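# Line up three cups upright on the tray

## Task

Set the blue, green and cream cups standing upright on the tray in one line, ordered outward from the flowers: blue closest to them, green in the middle, cream farthest. Both hands must be clear of every cup when the scene ends.

## Robot and tools

Robot: two arms, left_arm and right_arm, each ending in a five-finger hand (the left hand mirrors the right). The left base sits at (-0.003, +0.378, 0) m and the right at (+0.001, -0.236, 0) m in the scene frame, each yawed very slightly. Scene frame: origin at table-top height midway between the arms, +x out over the table, +z up, left_arm on the +y side. Arm names do not match image sides. Fixed cameras and the table use the scene frame. Everything an arm reports or is sent (hand pose, Hand target, offsets, its wrist camera pose) uses that arm's own base frame.

Hand point: a spot 0.05 m in front of the palm. Its +z runs along the straightened fingers, +y points out of the palm, and +x runs across the palm (away from the thumb on the right hand, toward it on the left). Straight fingertips reach 0.06-0.07 m past the point, with the fingers 0.06 m behind it along -y. A wrist bracket on the little-finger side can strike objects. With the thumb turned in front of the palm, the hand can hold something roughly 0.035-0.065 m across, or a handle as thin as 0.025 m.

A row is 28 numbers, each in [-1, 1], always for both arms, in this order: left dx, dy, dz, rx, ry, rz; left little, ring, middle, index, thumb_bend, thumb_turn, force_limit, speed; then the same 14 for the right arm. The six pose numbers are an offset, not a pose: they count from that arm's Hand target as it was when the action or move began, along that arm's base axes. 1.0 equals 0.6 m of travel or 180 degrees; rx, ry, rz form a single rotation vector, turning about the Hand target position. Every row inside one action is measured from that same starting target, so sending an offset twice moves the arm twice. All six zero means: go to the current Hand target again. The controller limits each commanded orientation to within 40 degrees of the measured one.

Hand numbers are absolute targets, not offsets. Fingers and thumb_bend: +1 straight, -1 curled. thumb_turn: +1 beside the palm, -1 opposite the fingers. force_limit maps -1 to about 0 N and +1 to 10 N at the fingertip (15 N for the two thumb motors). speed rises from nearly zero at -1 to full at +0.48 and stays full above that; use about -0.94 or lower for a gentle close. No value means 'unchanged': to keep a hand as it is, resend the eight numbers last sent for it (or, before any were sent, its hand_measured plus hand_force_limit and hand_speed). To grip harder, raise force_limit and send a more closed target; to release, send a target more open than hand_measured.

Tools:
- execute_actions(actions, cameras): actions is a list of actions; each action is a list of up to 15 rows, one per 1/30 s step, with the last row held if fewer are given. cameras lists camera names, ["all"], or []. An empty actions list just returns state and images.
- move(target, speed, blend, blocking, cameras): target is one 28-number row or a list of up to 15 rows, all offsets from the same Hand targets. speed is the top path speed in m/s (0.002 to 4.3, default 0.25; turning up to twice that in rad/s), one value or one per target. blend in metres rounds corners between listed targets (0 stops at each). blocking=false returns early while the motion continues. The result adds a move: line giving the ending (done, off_target, moving, held, fault) and limits (paced means clipped, held means steps withheld). Paths do not avoid obstacles or the other arm.
- wait(seconds 0-10, cameras): let time pass holding the last commands.
- stop(cameras): brake a running move.
- zoom_image(camera, region): region [x0, y0, x1, y1] in image pixels, at most 504 by 504, from the newest images.
- show_instructions(): shows the reference images.
- finished_scene(scene): ends the scene (1 or 2); irreversible.

Cameras: cam_high and cam_low (896x504, fixed), cam_left_wrist and cam_right_wrist (616x616 fisheye).

Results give per arm end_effector_position (m) and end_effector_quat_wxyz in its base frame, Hand target (the base for the next offsets), joint positions, velocities and torques, and hand_measured, hand_stopped_by (moving, target, force, stalled, fault), hand_load_n (positive when pushed open; drops near 0 if a grip is lost), hand_force_limit, hand_speed, plus motor temperatures. The arm tracks loosely: resting 1-3 cm (sometimes 5 cm) short, usually low, is normal, and the next command asks again; send the remaining gap as a further offset if needed.

Avoid: cups or anything falling or being left off the table, dropping or releasing a moving cup, fast impacts, pressing hard into the table or fixed items, arms touching or a hand squeezing the other hand, overloading fingers, paths that pass close to an arm's own base, and long stretched or straining holds that heat motors (MOTOR HOT appears near 85 °C; at 100 °C the arm goes limp for a while). Loose objects may occasionally get nudged by something else. Before finishing, open the hands and pull them away so no cup is touched.

Each tool is called after "Emit:" as name(argument=value, ...) on one line, values as JSON.

Reference images:

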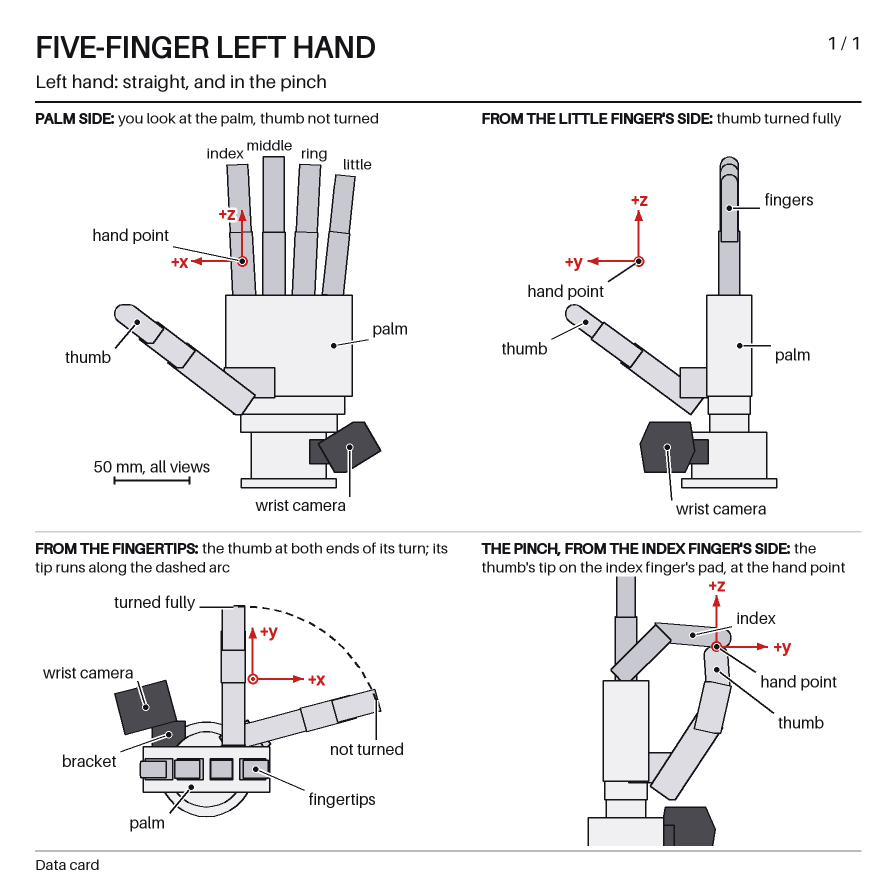

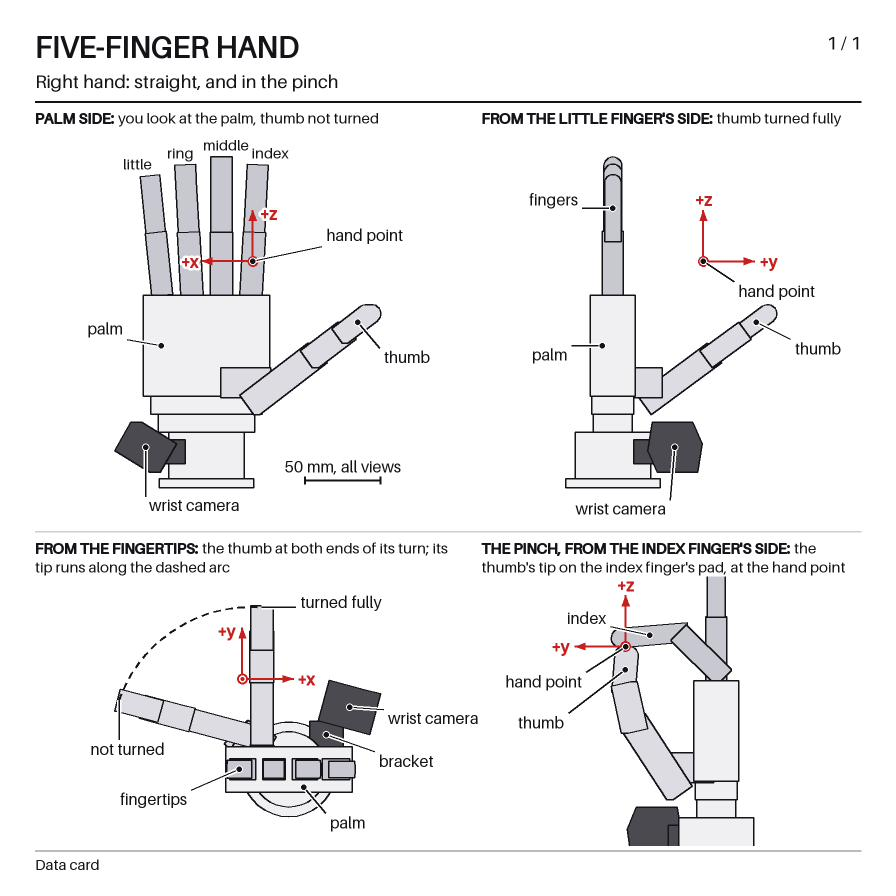

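## Session

Emit:
execute_actions(actions=[])

Scene clock: 0.00 s.
left_arm: end_effector_position=(+0.4074, +0.1125, +0.1398) hand_measured=(+1.000, +1.000, +1.000, +1.000, +1.000, +1.000) hand_load_n=(+0.0, +0.0, +0.0, +0.0, +0.0, +0.0) hand_stopped_by=(target, target, target, target, target, target) hand_force_limit=0.00 hand_speed=-0.80 end_effector_quat_wxyz=(+0.398, -0.096, +0.750, +0.519) | right_arm: end_effector_position=(+0.1215, +0.3232, +0.1901) hand_measured=(+1.000, +1.000, +1.000, +1.000, +1.000, +1.000) hand_load_n=(+0.0, +0.0, +0.0, +0.0, +0.0, +0.0) hand_stopped_by=(target, target, target, target, target, target) hand_force_limit=0.00 hand_speed=-0.80 end_effector_quat_wxyz=(+0.562, -0.500, +0.659, -0.017)
Joint positions: left_arm=[-0.237 1.621 0.603 0.549 -1.248 1.913] | right_arm=[1.473 0.528 0.351 -0.364 0.777 1.291]
Joint velocities: within noise
Joint torques (N m): no reading
Motor temperatures (°C): left_arm=[33 36 28 28 31 32] | right_arm=[27 29 25 26 28 25]
Heat: left arm: hottest shoulder 36 °C; right arm: hottest shoulder 29 °C.
Hand target: left_arm +0.4114, +0.1116, +0.1400; +0.400, -0.097, +0.749, +0.519 | right_arm +0.1219, +0.3275, +0.2039; +0.569, -0.493, +0.658, -0.009

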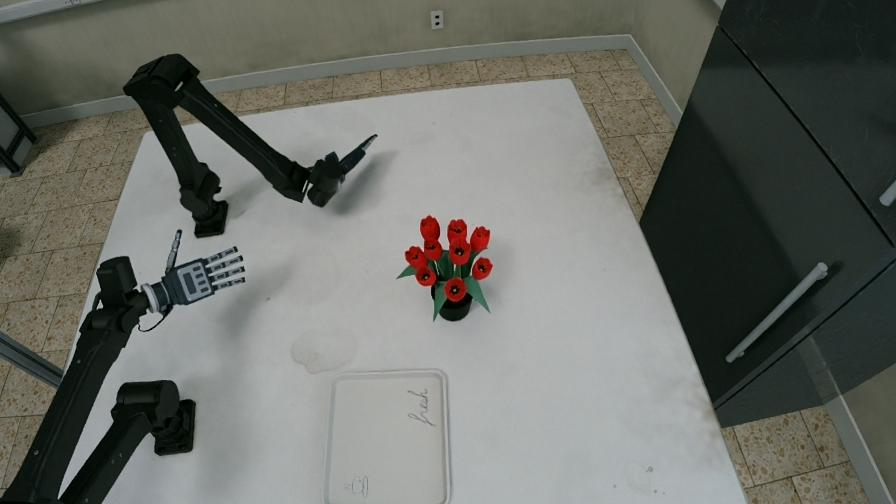

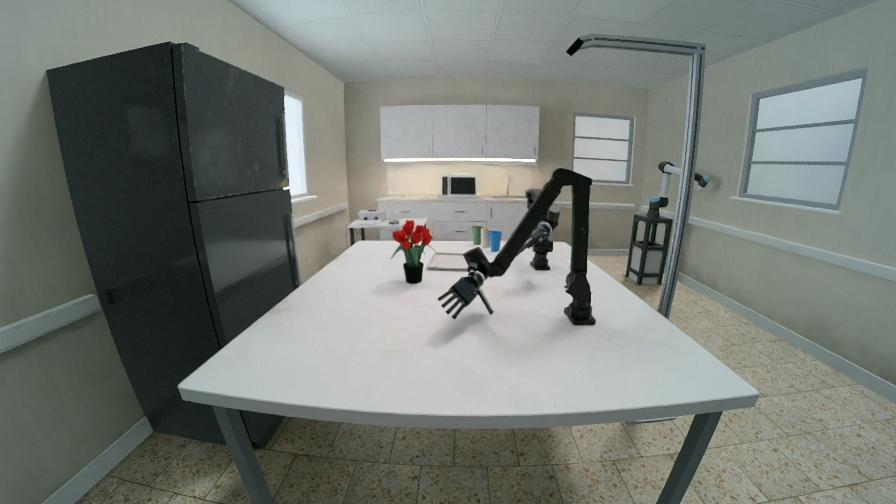

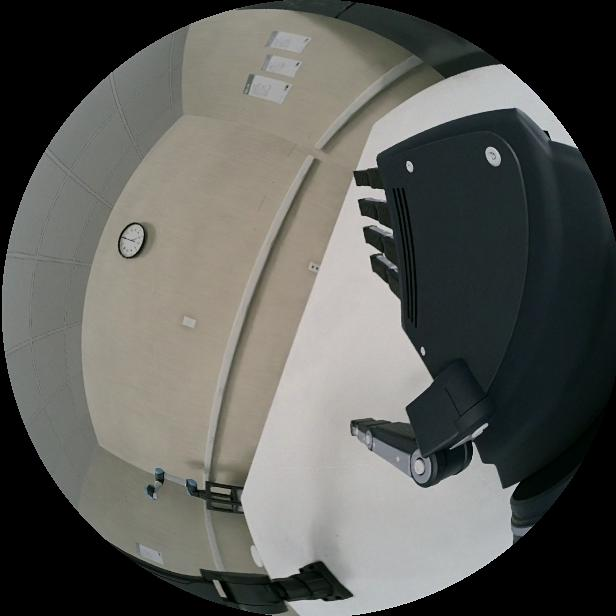

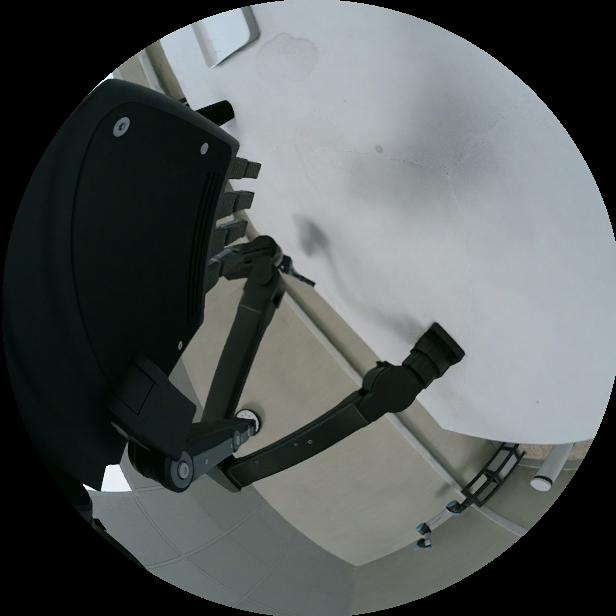

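Emit:
zoom_image(camera="cam_low", region=[380, 190, 580, 300])

Emit:
zoom_image(camera="cam_high", region=[230, 300, 530, 504])

Scaled by 2.520 from the camera's 896x504 image, which has a finer 1280x720 frame.

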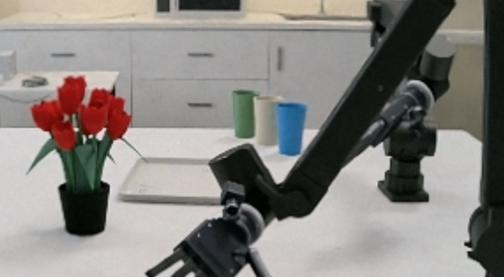

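Scaled by 1.680 from the camera's 896x504 image, which has a finer 1280x720 frame.

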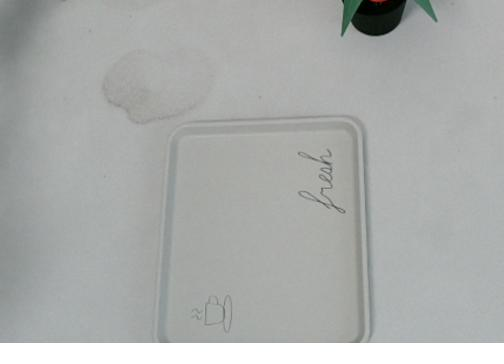

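Emit:
move(target=[[0,0,0,0,0,0,1,1,1,1,1,1,0,-0.8,0.2968,-0.2958,0.1268,-0.2231,-0.2104,-0.0806,1,1,1,1,1,1,0,-0.8],[0,0,0,0,0,0,1,1,1,1,1,1,0,-0.8,0.3635,-0.6292,0.1602,-0.5196,-0.1595,-0.1354,1,1,1,1,1,1,0,-0.8],[0,0,0,0,0,0,1,1,1,1,1,1,0,-0.8,0.2135,-0.9458,0.1602,-0.7668,-0.0204,-0.0512,1,1,1,1,1,1,0,-0.8]], blend=[0.05,0.05,0], speed=0.35, cameras=["all"])

Scene clock: 86.47 s.
left_arm: end_effector_position=(+0.4074, +0.1125, +0.1398) hand_measured=(+1.000, +1.000, +1.000, +1.000, +1.000, +1.000) hand_load_n=(+0.0, +0.0, +0.0, +0.0, -0.5, +0.0) hand_stopped_by=(target, target, target, target, target, target) hand_force_limit=0.00 hand_speed=-0.80 end_effector_quat_wxyz=(+0.398, -0.096, +0.750, +0.519) | right_arm: end_effector_position=(+0.2497, -0.2371, +0.3012) hand_measured=(+1.000, +1.000, +1.000, +1.000, +1.000, +1.000) hand_load_n=(+0.0, +0.0, +0.0, +0.0, +0.0, +0.0) hand_stopped_by=(target, target, target, target, target, target) hand_force_limit=0.00 hand_speed=-0.80 end_effector_quat_wxyz=(+0.236, +0.665, -0.244, +0.665)
Joint positions: left_arm=[-0.237 1.621 0.603 0.549 -1.248 1.913] | right_arm=[-0.449 0.392 0.381 0.006 0.244 -1.558]
Joint torques (N m): left_arm=[-0.15 -9.88 6.27 1.94 -0.58 0.12] | right_arm=[-1.38 2.08 8.35 2.74 -0.08 -0.15]
Motor temperatures (°C): left_arm=[32 37 32 28 30 31] | right_arm=[27 29 34 26 28 25]
Heat: left arm: hottest shoulder 37 °C; right arm: hottest elbow 34 °C.
Hand target: left_arm +0.4114, +0.1116, +0.1400; +0.400, -0.097, +0.749, +0.519 | right_arm +0.2500, -0.2400, +0.3003; +0.242, +0.664, -0.241, +0.665
Off the commanded pose: left_arm 0.004 m, 0 deg | right_arm 0.003 m, 1 deg.
move: done
camera_calibration:
cam_right_wrist: T_world_to_cam=[[-0.604485, -0.723393, 0.333618, -0.127851], [-0.584735, 0.118508, -0.802522, 0.412726], [0.541002, -0.68019, -0.494629, -0.0380538], [0, 0, 0, 1]] pos_world=[0.184638, -0.167282, 0.355053]

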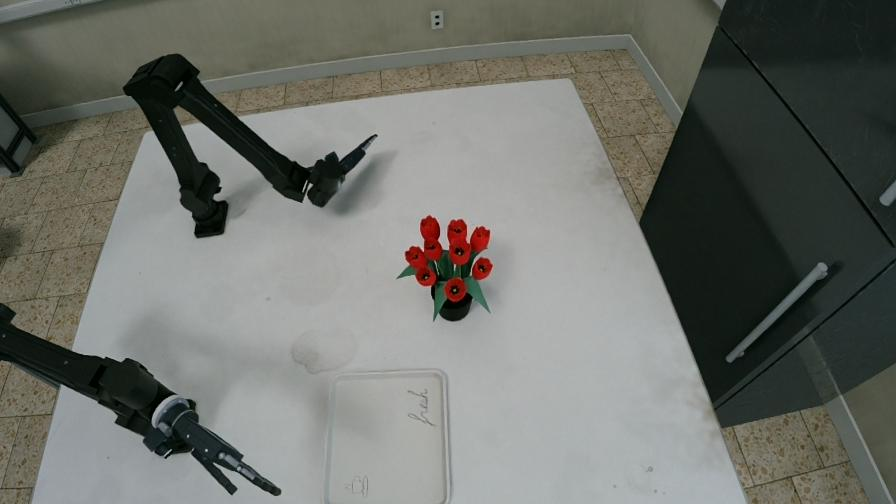

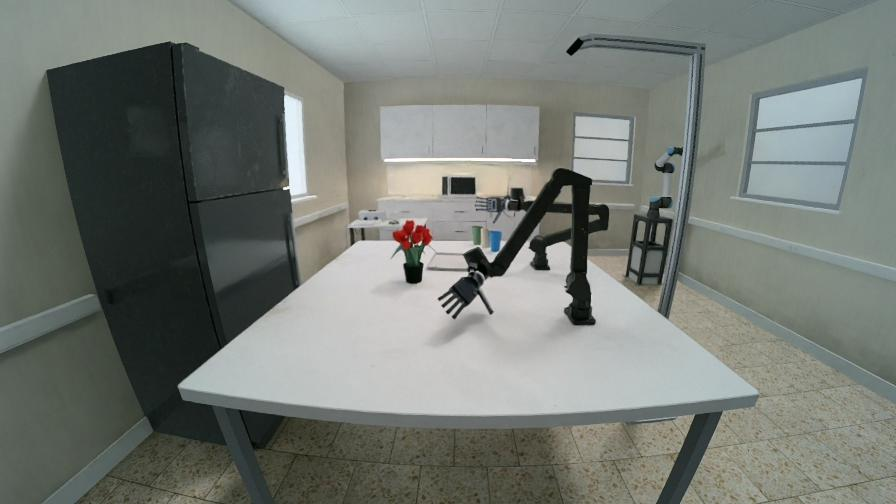

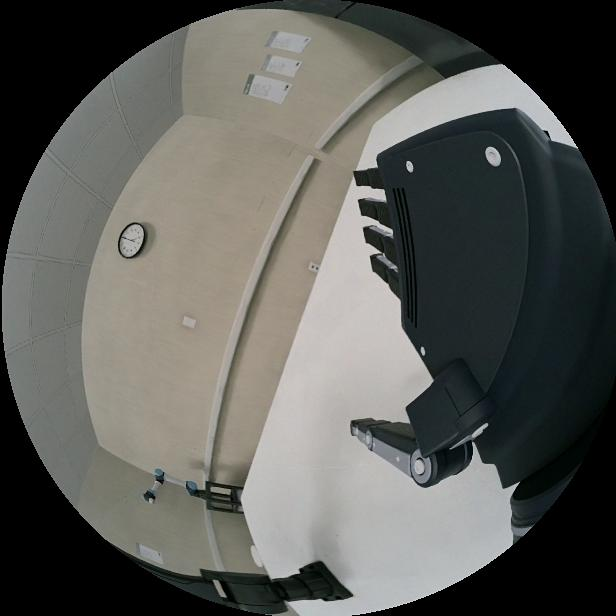

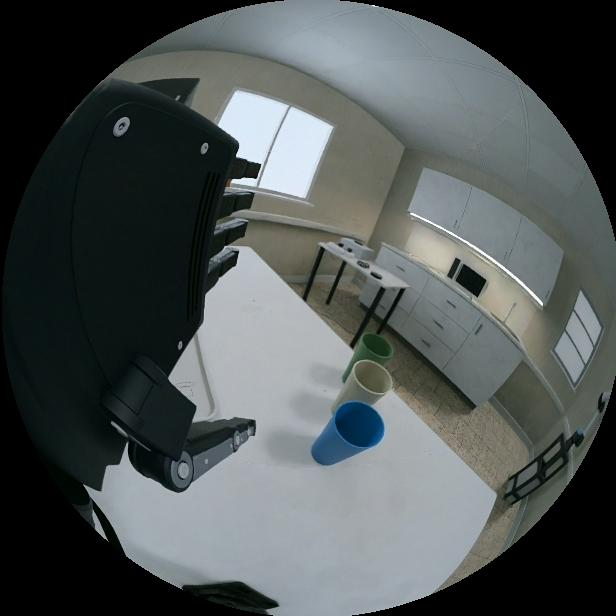

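Emit:
move(target=[0,0,0,0,0,0,1,1,1,1,1,1,0,-0.8,-0.2242,-0.0758,-0.1672,0,0,-0.1111,1,1,1,1,1,-1,0,0.2], speed=0.25, cameras=["cam_right_wrist"])

Scene clock: 135.00 s.
left_arm: end_effector_position=(+0.4074, +0.1125, +0.1398) hand_measured=(+1.000, +1.000, +1.000, +1.000, +1.000, +1.000) hand_load_n=(+0.0, +0.0, +0.0, +0.0, +0.0, +0.0) hand_stopped_by=(target, target, target, target, target, target) hand_force_limit=0.00 hand_speed=-0.80 end_effector_quat_wxyz=(+0.398, -0.096, +0.750, +0.519) | right_arm: end_effector_position=(+0.1180, -0.2852, +0.1965) hand_measured=(+1.000, +1.000, +1.000, +1.000, +1.000, -1.000) hand_load_n=(+0.0, +0.0, -0.5, +0.0, +0.0, +0.0) hand_stopped_by=(target, target, target, target, target, target) hand_force_limit=0.00 hand_speed=0.20 end_effector_quat_wxyz=(+0.347, +0.617, -0.357, +0.610)
Joint positions: left_arm=[-0.237 1.621 0.603 0.549 -1.248 1.913] | right_arm=[-0.88 0.155 0.092 0.047 0.162 -1.562]
Joint torques (N m): left_arm=[0.03 -9.93 6.19 1.94 -0.56 0.14] | right_arm=[-1.38 2.02 8.44 2.32 -0.06 -0.11]
Heat: left arm: hottest shoulder 37 °C; right arm: hottest elbow 34 °C.
Hand target: left_arm +0.4114, +0.1116, +0.1400; +0.400, -0.097, +0.749, +0.519 | right_arm +0.1155, -0.2855, +0.1997; +0.354, +0.612, -0.353, +0.613
Off the commanded pose: left_arm 0.004 m, 0 deg | right_arm 0.004 m, 1 deg.
move: done
camera_calibration:
cam_right_wrist: T_world_to_cam=[[-0.812117, -0.475482, 0.338206, -0.113061], [-0.516855, 0.317207, -0.795136, 0.304603], [0.270791, -0.820546, -0.503364, -0.057629], [0, 0, 0, 1]] pos_world=[0.0812226, -0.197668, 0.251431]
Images, in order (width x height): cam_right_wrist 616x616.

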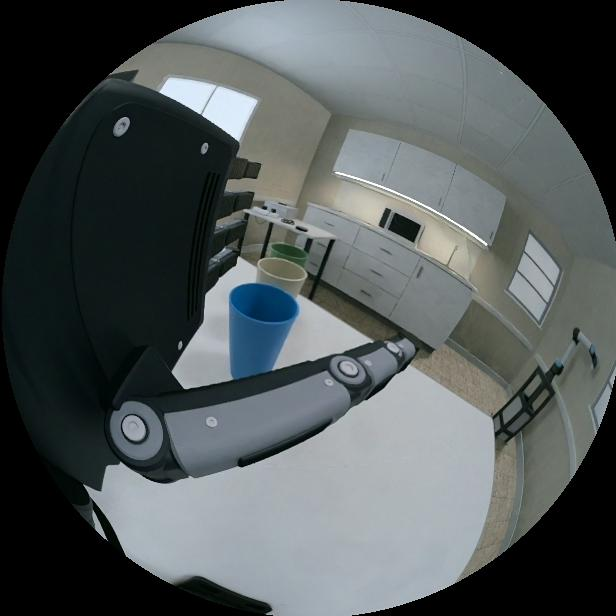

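Emit:
zoom_image(camera="cam_right_wrist", region=[180, 130, 440, 390])

Scaled by 1.938 from the camera's 616x616 image, which has a finer 880x880 frame.

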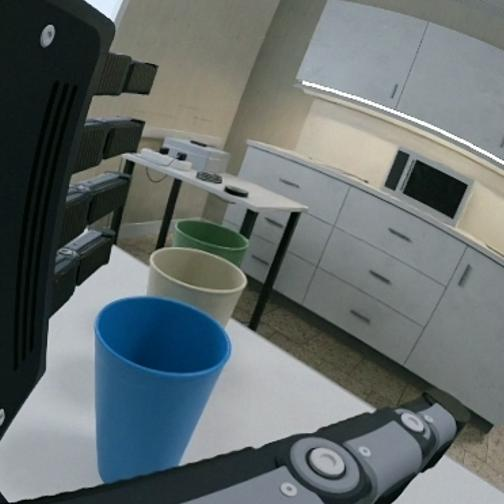

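Emit:
move(target=[0,0,0,0,0,0,1,1,1,1,1,1,0,-0.8,0,0,-0.2,0,0,0,1,1,1,1,1,-1,0,0.2], speed=0.2, cameras=["cam_right_wrist","cam_low"])

Scene clock: 169.67 s.
left_arm: end_effector_position=(+0.4074, +0.1125, +0.1398) hand_measured=(+1.000, +1.000, +1.000, +1.000, +1.000, +1.000) hand_load_n=(+0.0, +0.0, +0.0, +0.0, +0.0, +0.0) hand_stopped_by=(target, target, target, target, target, target) hand_force_limit=0.00 hand_speed=-0.80 end_effector_quat_wxyz=(+0.398, -0.096, +0.750, +0.519) | right_arm: end_effector_position=(+0.1172, -0.2841, +0.1808) hand_measured=(+1.000, +1.000, +1.000, +1.000, +1.000, -1.000) hand_load_n=(+0.0, +0.0, +0.0, +0.0, +0.0, +0.5) hand_stopped_by=(target, target, target, target, target, target) hand_force_limit=0.00 hand_speed=0.20 end_effector_quat_wxyz=(+0.346, +0.619, -0.357, +0.608)
Joint positions: left_arm=[-0.237 1.621 0.603 0.549 -1.248 1.913] | right_arm=[-0.88 0.155 0.055 0.078 0.161 -1.562]
Joint torques (N m): left_arm=[-0.09 -9.58 6.26 1.99 -0.56 0.11] | right_arm=[-0.67 3.31 10.18 1.59 0.04 -0.02]
Heat: left arm: hottest shoulder 37 °C; right arm: hottest elbow 34 °C.
Hand target: left_arm +0.4114, +0.1116, +0.1400; +0.400, -0.097, +0.749, +0.519 | right_arm +0.1179, -0.2850, +0.1911; +0.347, +0.616, -0.356, +0.611 (not the last commanded pose)
Off the commanded pose: left_arm 0.004 m, 0 deg | right_arm 0.101 m, 1 deg.
move: held (right_arm; a check stopped the path); limits=held
pose unreachable (right arm): on one or more control steps of this call, first in action 0 (counted from 0), this arm could not follow its commanded pose, so it was not sent that pose on those steps. It may still have moved: this result reports where it is.
cause: moving toward the commanded pose would bring two parts of the arm too close to each other (joints 2 (shoulder) and 3 (elbow) lie between them).
camera_calibration:
cam_right_wrist: T_world_to_cam=[[-0.810389, -0.477755, 0.339144, -0.108782], [-0.520253, 0.320568, -0.791564, 0.292166], [0.269455, -0.817916, -0.508338, -0.0626438], [0, 0, 0, 1]] pos_world=[0.0807243, -0.196867, 0.236316]
Images, in order (width x height): cam_low 896x504, cam_right_wrist 616x616.

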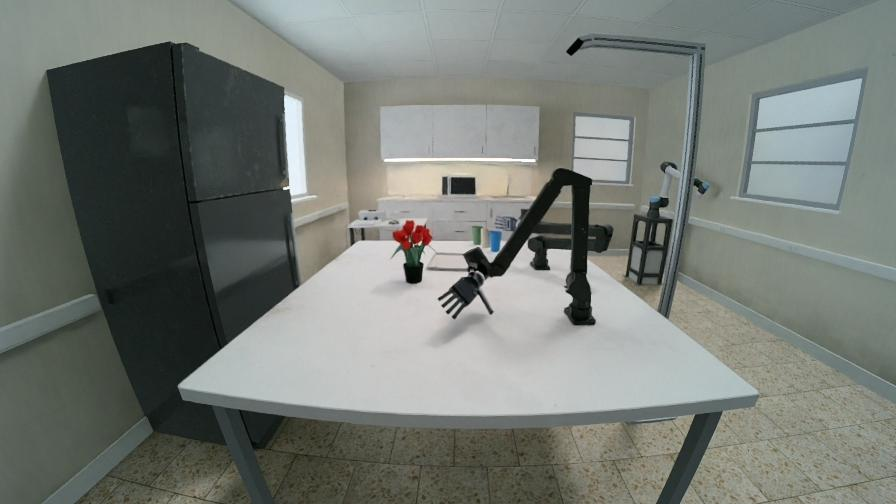

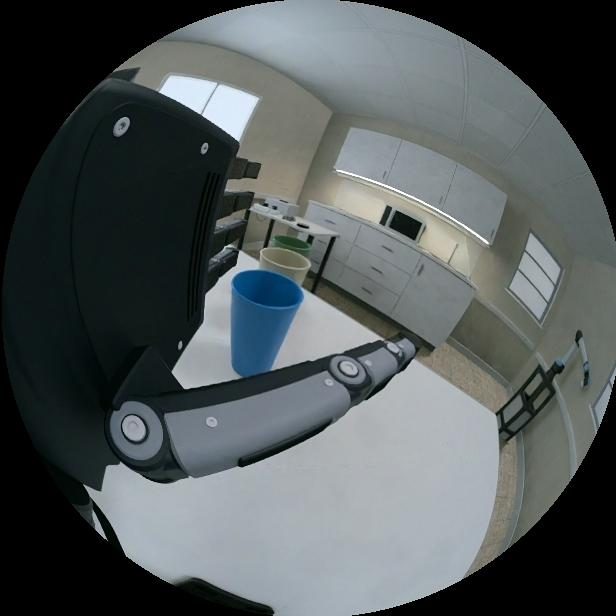

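Emit:
move(target=[[0,0,0,0,0,0,1,1,1,1,1,1,0,-0.8,0.1702,-0.0583,0.1148,-0.002,-0.001,0.11,1,1,1,1,1,-1,0,0.2],[0,0,0,0,0,0,1,1,1,1,1,1,0,-0.8,-0.0282,-0.1048,0.0482,-0.0045,-0.0016,0.22,1,1,1,1,1,-1,0,0.2],[0,0,0,0,0,0,1,1,1,1,1,1,0,-0.8,-0.0282,-0.1048,-0.1518,-0.0045,-0.0016,0.22,1,1,1,1,1,-1,0,0.2]], speed=0.2, blend=[0.03,0.02,0], cameras=["cam_right_wrist","cam_high"])

Scene clock: 236.60 s.
left_arm: end_effector_position=(+0.4074, +0.1125, +0.1398) hand_measured=(+1.000, +1.000, +1.000, +1.000, +1.000, +1.000) hand_load_n=(+0.0, +0.0, +0.0, +0.0, +0.0, +0.0) hand_stopped_by=(target, target, target, target, target, target) hand_force_limit=0.00 hand_speed=-0.80 end_effector_quat_wxyz=(+0.398, -0.096, +0.750, +0.519) | right_arm: end_effector_position=(+0.1026, -0.3488, +0.1044) hand_measured=(+1.000, +1.000, +1.000, +1.000, +1.000, -1.000) hand_load_n=(+0.0, +0.0, +0.0, +0.0, +0.0, +0.0) hand_stopped_by=(target, target, target, target, target, target) hand_force_limit=0.00 hand_speed=0.20 end_effector_quat_wxyz=(+0.121, +0.706, -0.112, +0.688)
Joint positions: left_arm=[-0.237 1.621 0.603 0.549 -1.248 1.913] | right_arm=[-1.828 1.395 0.209 0.878 -1.494 -1.894]
Joint torques (N m): left_arm=[-0.21 -9.99 6.2 1.96 -0.56 0.13] | right_arm=[-1.32 -3.78 3.38 1.96 -0.27 0.08]
Heat: left arm: hottest shoulder 37 °C; right arm: hottest elbow 35 °C.
Hand target: left_arm +0.4114, +0.1116, +0.1400; +0.400, -0.097, +0.749, +0.519 | right_arm +0.1009, -0.3479, +0.1000; +0.123, +0.696, -0.123, +0.696
Off the commanded pose: left_arm 0.004 m, 0 deg | right_arm 0.005 m, 2 deg.
move: done
camera_calibration:
cam_right_wrist: T_world_to_cam=[[-0.299716, -0.883671, 0.359577, -0.321727], [-0.610052, -0.112257, -0.784369, 0.10228], [0.73349, -0.454449, -0.50544, -0.071553], [0, 0, 0, 1]] pos_world=[0.0184524, -0.305337, 0.159745]
Images, in order (width x height): cam_high 896x504, cam_right_wrist 616x616.

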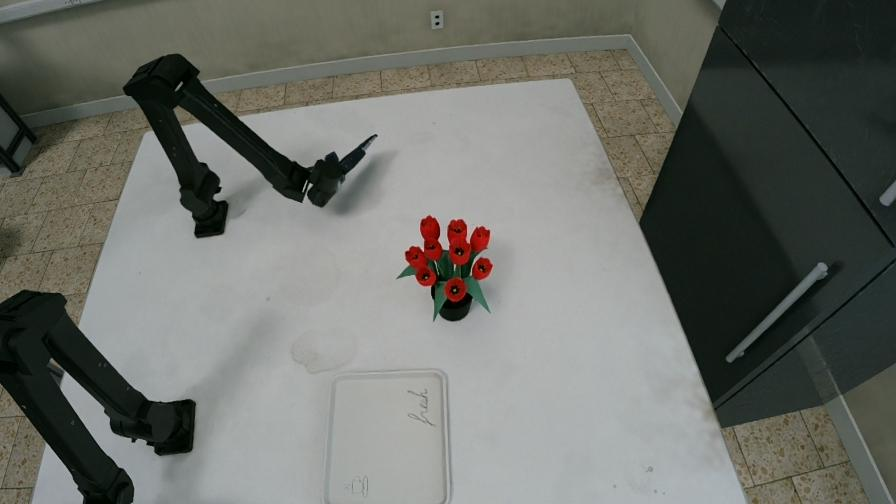

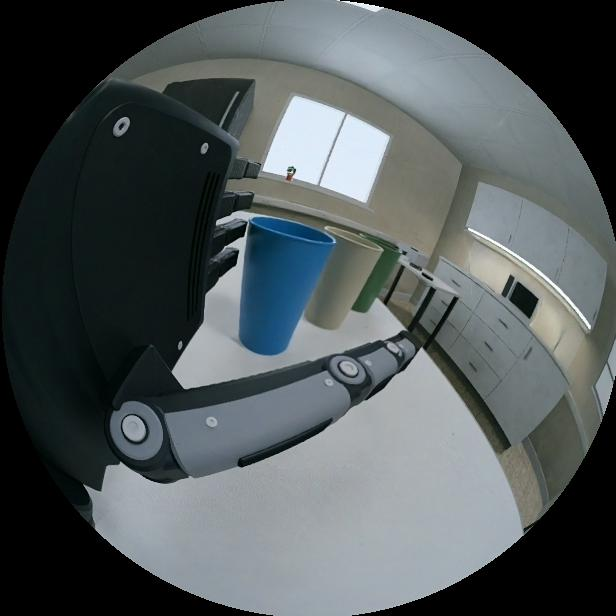

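Emit:
move(target=[[0,0,0,0,0,0,1,1,1,1,1,1,0,-0.8,0,0,-0.08,0,0,0,1,1,1,1,1,-1,0,0.2],[0,0,0,0,0,0,1,1,1,1,1,1,0,-0.8,0.0627,-0.0228,-0.08,0,0,0,1,1,1,1,1,-1,0,0.2]], speed=0.1, cameras=["cam_right_wrist"])

Scene clock: 257.17 s.
left_arm: end_effector_position=(+0.4074, +0.1125, +0.1398) hand_measured=(+1.000, +1.000, +1.000, +1.000, +1.000, +1.000) hand_load_n=(-0.5, +0.0, +0.0, +0.0, +0.0, +0.0) hand_stopped_by=(target, target, target, target, target, target) hand_force_limit=0.00 hand_speed=-0.80 end_effector_quat_wxyz=(+0.398, -0.096, +0.750, +0.519) | right_arm: end_effector_position=(+0.1363, -0.3594, +0.0538) hand_measured=(+1.000, +1.000, +1.000, +1.000, +1.000, -1.000) hand_load_n=(+0.0, +0.0, +0.0, +0.0, +0.0, +0.5) hand_stopped_by=(target, target, target, target, target, target) hand_force_limit=0.00 hand_speed=0.20 end_effector_quat_wxyz=(+0.123, +0.703, -0.124, +0.689)
Joint positions: left_arm=[-0.237 1.621 0.603 0.549 -1.248 1.913] | right_arm=[-1.673 1.853 0.206 1.566 -1.321 -1.651]
Joint torques (N m): left_arm=[-0.21 -9.93 6.19 1.88 -0.56 0.14] | right_arm=[-0.03 -6.24 1.35 2.15 0.02 0.11]
Heat: left arm: hottest shoulder 37 °C; right arm: hottest elbow 33 °C.
Hand target: left_arm +0.4114, +0.1116, +0.1400; +0.400, -0.097, +0.749, +0.519 | right_arm +0.1385, -0.3615, +0.0521; +0.123, +0.696, -0.123, +0.696
Off the commanded pose: left_arm 0.004 m, 0 deg | right_arm 0.004 m, 1 deg.
joint sent to its limit (right arm) — joint 4 (wrist pitch), upper limit. The joint targets still meet the commanded pose.
move: done
camera_calibration:
cam_right_wrist: T_world_to_cam=[[-0.320973, -0.881275, 0.346886, -0.298429], [-0.606155, -0.0902699, -0.790207, 0.0896227], [0.727703, -0.463902, -0.505215, -0.129268], [0, 0, 0, 1]] pos_world=[0.0526062, -0.314875, 0.109033]
Images, in order (width x height): cam_right_wrist 616x616.

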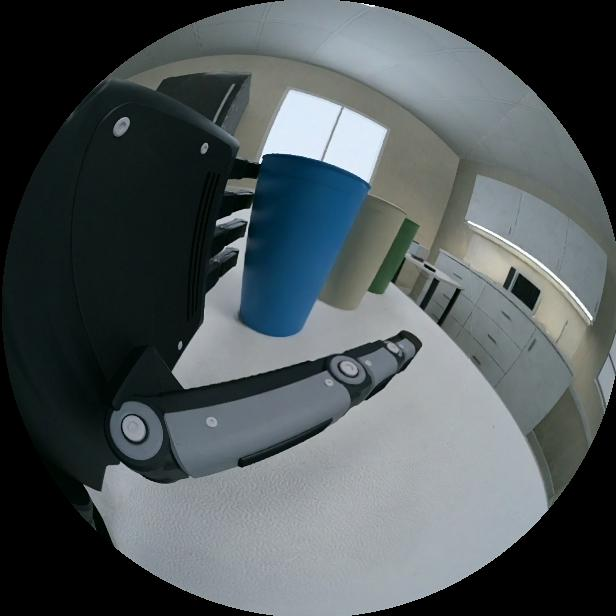

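Emit:
zoom_image(camera="cam_right_wrist", region=[180, 130, 440, 390])

Scaled by 1.938 from the camera's 616x616 image, which has a finer 880x880 frame.

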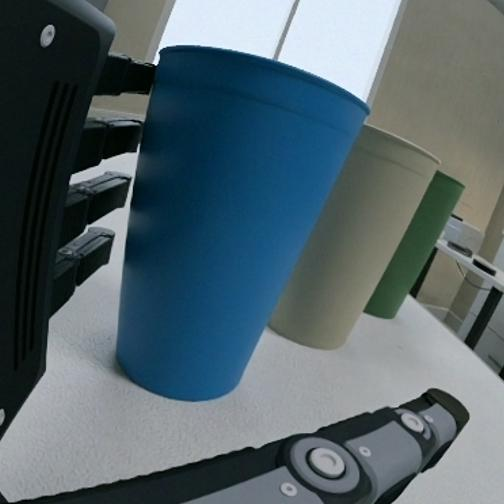

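Emit:
move(target=[[0,0,0,0,0,0,1,1,1,1,1,1,0,-0.8,0.0032,0.0087,0,0,0,0,1,1,1,1,1,-1,0,0.2],[0,0,0,0,0,0,1,1,1,1,1,1,0,-0.8,0.058,-0.0113,0,0,0,0,1,1,1,1,1,-1,0,0.2]], speed=0.08, cameras=["cam_right_wrist"])

Emit:
zoom_image(camera="cam_right_wrist", region=[180, 130, 440, 390])

Scene clock: 276.73 s.
left_arm: end_effector_position=(+0.4074, +0.1125, +0.1398) hand_measured=(+1.000, +1.000, +1.000, +1.000, +1.000, +1.000) hand_load_n=(+0.0, +0.0, +0.0, +0.0, +0.0, +0.0) hand_stopped_by=(target, target, target, target, target, target) hand_force_limit=0.00 hand_speed=-0.80 end_effector_quat_wxyz=(+0.398, -0.096, +0.750, +0.519) | right_arm: end_effector_position=(+0.1706, -0.3664, +0.0536) hand_measured=(+1.000, +1.000, +1.000, +1.000, +1.000, -1.000) hand_load_n=(+0.0, +0.0, +0.0, +0.0, +0.0, +0.0) hand_stopped_by=(target, target, target, target, target, target) hand_force_limit=0.00 hand_speed=0.20 end_effector_quat_wxyz=(+0.122, +0.705, -0.125, +0.687)
Joint positions: left_arm=[-0.237 1.621 0.603 0.549 -1.248 1.913] | right_arm=[-1.529 1.853 0.222 1.566 -1.177 -1.632]
Joint torques (N m): left_arm=[-0.26 -9.88 6.19 1.96 -0.56 0.12] | right_arm=[-0.09 -6.59 1.55 2.21 0.01 0.1]
Heat: left arm: hottest shoulder 37 °C; right arm: hottest elbow 31 °C.
Hand target: left_arm +0.4114, +0.1116, +0.1400; +0.400, -0.097, +0.749, +0.519 | right_arm +0.1733, -0.3683, +0.0521; +0.123, +0.696, -0.123, +0.696
Off the commanded pose: left_arm 0.004 m, 0 deg | right_arm 0.004 m, 1 deg.
joint sent to its limit (right arm) — joint 4 (wrist pitch), upper limit. The joint targets still meet the commanded pose.
move: done
camera_calibration:
cam_right_wrist: T_world_to_cam=[[-0.319236, -0.882437, 0.345534, -0.29411], [-0.609386, -0.0880866, -0.787965, 0.110832], [0.725767, -0.46211, -0.509624, -0.156465], [0, 0, 0, 1]] pos_world=[0.0872062, -0.322074, 0.109219]
Images, in order (width x height): cam_right_wrist 616x616.

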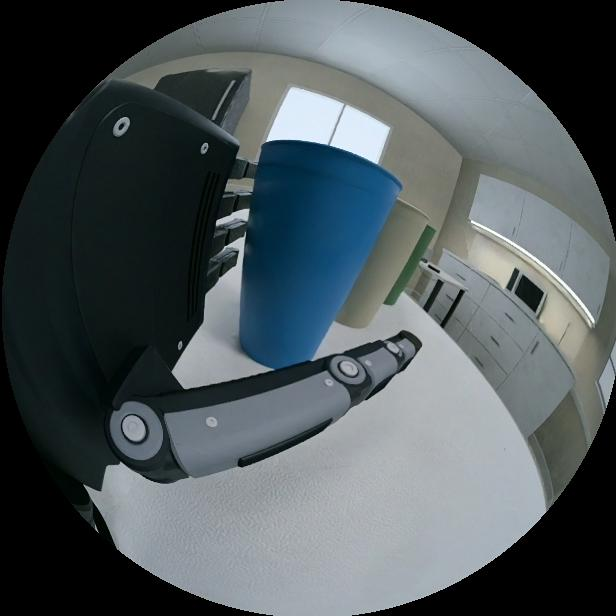

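Scaled by 1.938 from the camera's 616x616 image, which has a finer 880x880 frame.

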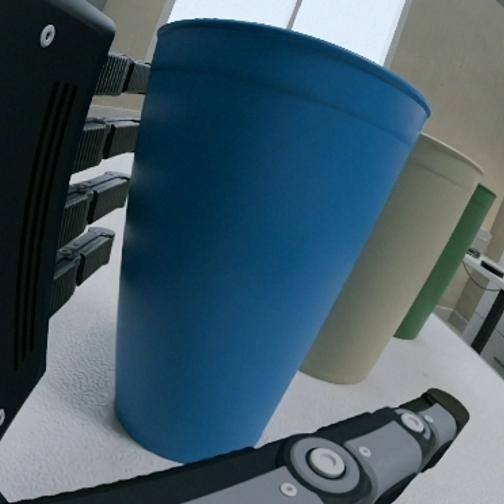

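Emit:
move(target=[0,0,0,0,0,0,1,1,1,1,1,1,0,-0.8,0.0517,-0.0217,0,0,0,0,1,1,1,1,1,-1,0,0.2], speed=0.08, cameras=["cam_right_wrist"])

Emit:
zoom_image(camera="cam_right_wrist", region=[180, 130, 440, 390])

Scene clock: 286.90 s.
left_arm: end_effector_position=(+0.4074, +0.1125, +0.1398) hand_measured=(+1.000, +1.000, +1.000, +1.000, +1.000, +1.000) hand_load_n=(+0.0, +0.0, +0.0, +0.5, +0.0, +0.0) hand_stopped_by=(target, target, target, target, target, target) hand_force_limit=0.00 hand_speed=-0.80 end_effector_quat_wxyz=(+0.398, -0.096, +0.750, +0.519) | right_arm: end_effector_position=(+0.2012, -0.3789, +0.0541) hand_measured=(+1.000, +1.000, +1.000, +1.000, +1.000, -1.000) hand_load_n=(+0.0, +0.0, +0.0, +0.0, +0.0, +0.0) hand_stopped_by=(target, target, target, target, target, target) hand_force_limit=0.00 hand_speed=0.20 end_effector_quat_wxyz=(+0.124, +0.703, -0.124, +0.690)
Joint positions: left_arm=[-0.237 1.621 0.603 0.549 -1.248 1.913] | right_arm=[-1.413 1.866 0.263 1.566 -1.06 -1.607]
Joint torques (N m): left_arm=[0.21 -9.64 6.27 1.95 -0.57 0.14] | right_arm=[-0.09 -6.95 1.94 2.29 0.08 0.11]
Heat: left arm: hottest shoulder 37 °C; right arm: hottest elbow 30 °C.
Hand target: left_arm +0.4114, +0.1116, +0.1400; +0.400, -0.097, +0.749, +0.519 | right_arm +0.2042, -0.3814, +0.0520; +0.123, +0.696, -0.123, +0.696
Off the commanded pose: left_arm 0.004 m, 0 deg | right_arm 0.004 m, 1 deg.
joint sent to its limit (right arm) — joint 4 (wrist pitch), upper limit. The joint targets still meet the commanded pose.
move: done
camera_calibration:
cam_right_wrist: T_world_to_cam=[[-0.32213, -0.88073, 0.347199, -0.294416], [-0.605253, -0.0904059, -0.790883, 0.127275], [0.727943, -0.46491, -0.503942, -0.186019], [0, 0, 0, 1]] pos_world=[0.117604, -0.334277, 0.109138]
Images, in order (width x height): cam_right_wrist 616x616.

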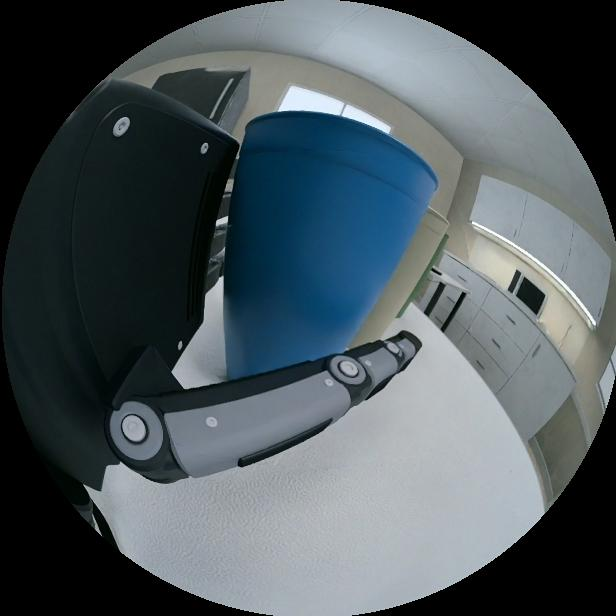

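Scaled by 1.938 from the camera's 616x616 image, which has a finer 880x880 frame.

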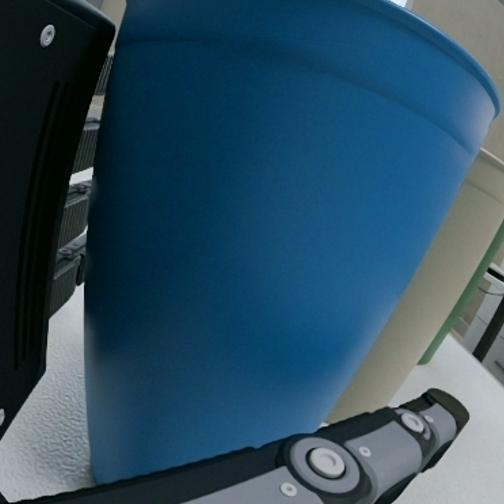

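Emit:
move(target=[0,0,0,0,0,0,1,1,1,1,1,1,0,-0.8,0,0,0,0,0,0,-0.4,-0.4,-0.4,-0.4,-0.3,-1,-0.5,-0.88], cameras=["cam_right_wrist"])

Scene clock: 295.87 s.
left_arm: end_effector_position=(+0.4074, +0.1125, +0.1398) hand_measured=(+1.000, +1.000, +1.000, +1.000, +1.000, +1.000) hand_load_n=(+0.0, +0.0, +0.0, +0.0, +0.5, +0.0) hand_stopped_by=(target, target, target, target, target, target) hand_force_limit=0.00 hand_speed=-0.80 end_effector_quat_wxyz=(+0.398, -0.096, +0.750, +0.519) | right_arm: end_effector_position=(+0.2011, -0.3791, +0.0540) hand_measured=(+0.288, +0.298, +0.278, +0.278, +0.650, -1.000) hand_load_n=(+2.5, +0.0, +3.0, +3.5, +10.5, +3.5) hand_stopped_by=(force, force, force, force, force, target) hand_force_limit=-0.50 hand_speed=-0.88 end_effector_quat_wxyz=(+0.124, +0.703, -0.125, +0.690)
Joint positions: left_arm=[-0.237 1.621 0.603 0.549 -1.248 1.913] | right_arm=[-1.413 1.867 0.263 1.567 -1.059 -1.605]
Joint torques (N m): left_arm=[0.09 -9.88 6.3 1.91 -0.55 0.11] | right_arm=[-0.09 -7.06 1.95 2.25 0.02 0.1]
Heat: left arm: hottest shoulder 37 °C; right arm: hottest shoulder 30 °C.
Hand target: left_arm +0.4114, +0.1116, +0.1400; +0.400, -0.097, +0.749, +0.519 | right_arm +0.2043, -0.3813, +0.0521; +0.123, +0.696, -0.123, +0.696
Off the commanded pose: left_arm 0.004 m, 0 deg | right_arm 0.004 m, 1 deg.
joint sent to its limit (right arm) — joint 4 (wrist pitch), upper limit. The joint targets still meet the commanded pose.
move: done
camera_calibration:
cam_right_wrist: T_world_to_cam=[[-0.323416, -0.880552, 0.346454, -0.294213], [-0.604868, -0.0891831, -0.791316, 0.127535], [0.727693, -0.465483, -0.503775, -0.186223], [0, 0, 0, 1]] pos_world=[0.117502, -0.334379, 0.109037]
Images, in order (width x height): cam_right_wrist 616x616.

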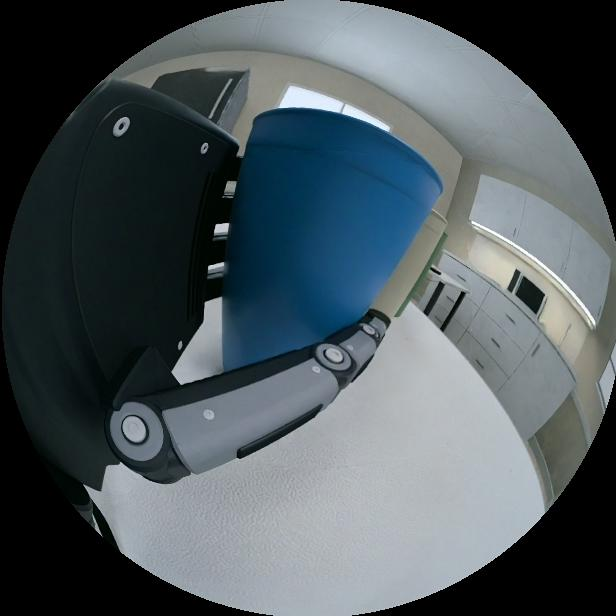

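Emit:
move(target=[[0,0,0,0,0,0,1,1,1,1,1,1,0,-0.8,0,0,0.2167,0,0,0,-0.4,-0.4,-0.4,-0.4,-0.3,-1,-0.5,-0.88],[0,0,0,0,0,0,1,1,1,1,1,1,0,-0.8,0.2933,0.3017,0.2467,0,0,0,-0.4,-0.4,-0.4,-0.4,-0.3,-1,-0.5,-0.88]], speed=0.2, blend=[0.03,0], cameras=["cam_right_wrist","cam_high","cam_low"])

Scene clock: 306.43 s.
left_arm: end_effector_position=(+0.4074, +0.1125, +0.1398) hand_measured=(+1.000, +1.000, +1.000, +1.000, +1.000, +1.000) hand_load_n=(+0.0, +0.0, +0.0, +0.0, +0.0, +0.0) hand_stopped_by=(target, target, target, target, target, target) hand_force_limit=0.00 hand_speed=-0.80 end_effector_quat_wxyz=(+0.398, -0.096, +0.750, +0.519) | right_arm: end_effector_position=(+0.3649, -0.1969, +0.1787) hand_measured=(+0.288, +0.298, +0.278, +0.278, +0.650, -1.000) hand_load_n=(+2.5, +0.0, +3.5, +3.5, +10.5, +3.5) hand_stopped_by=(force, force, force, force, force, target) hand_force_limit=-0.50 hand_speed=-0.88 end_effector_quat_wxyz=(+0.118, +0.707, -0.132, +0.685)
Joint positions: left_arm=[-0.237 1.621 0.603 0.549 -1.248 1.913] | right_arm=[-0.344 0.976 0.219 0.722 0.012 -1.556]
Joint torques (N m): left_arm=[0.15 -9.93 6.16 1.96 -0.57 0.13] | right_arm=[-0.03 -1.96 9.92 2.06 0.1 -0.15]
Motor temperatures (°C): left_arm=[32 37 33 27 29 29] | right_arm=[27 30 29 26 28 24]
Heat: left arm: hottest shoulder 37 °C; right arm: hottest shoulder 30 °C.
Hand target: left_arm +0.4114, +0.1116, +0.1400; +0.400, -0.097, +0.749, +0.519 | right_arm +0.3803, -0.2003, +0.2000; +0.123, +0.696, -0.123, +0.696
Off the commanded pose: left_arm 0.004 m, 0 deg | right_arm 0.027 m, 2 deg.
move: off_target (right_arm)
camera_calibration:
cam_right_wrist: T_world_to_cam=[[-0.321848, -0.887004, 0.331116, -0.123112], [-0.613143, -0.0712156, -0.786755, 0.34733], [0.721435, -0.456237, -0.52094, -0.150609], [0, 0, 0, 1]] pos_world=[0.281995, -0.153179, 0.23557]
Images, in order (width x height): cam_high 896x504, cam_low 896x504, cam_right_wrist 616x616.

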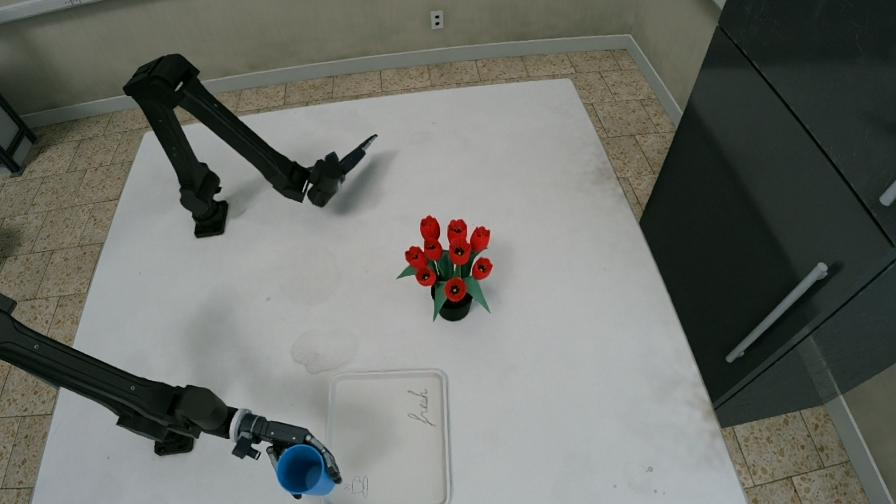

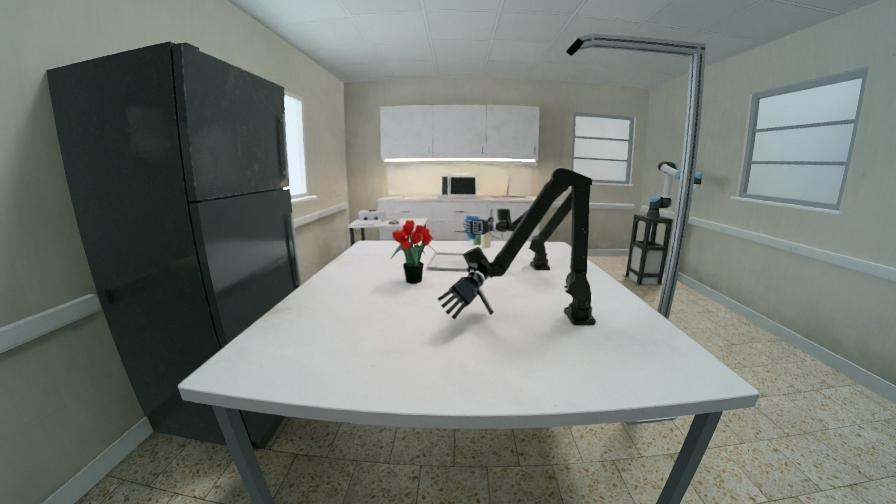

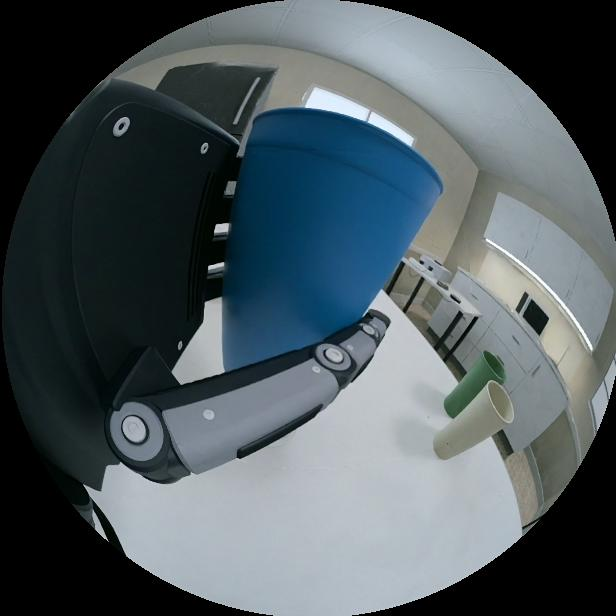

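Emit:
zoom_image(camera="cam_high", region=[220, 350, 470, 504])

Scaled by 2.016 from the camera's 896x504 image, which has a finer 1280x720 frame.

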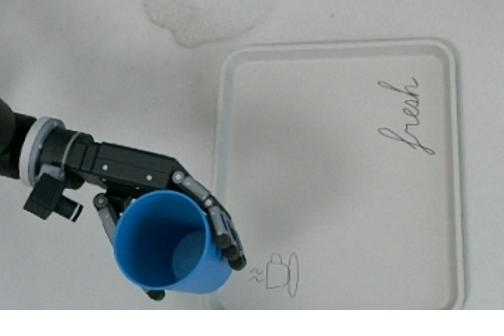

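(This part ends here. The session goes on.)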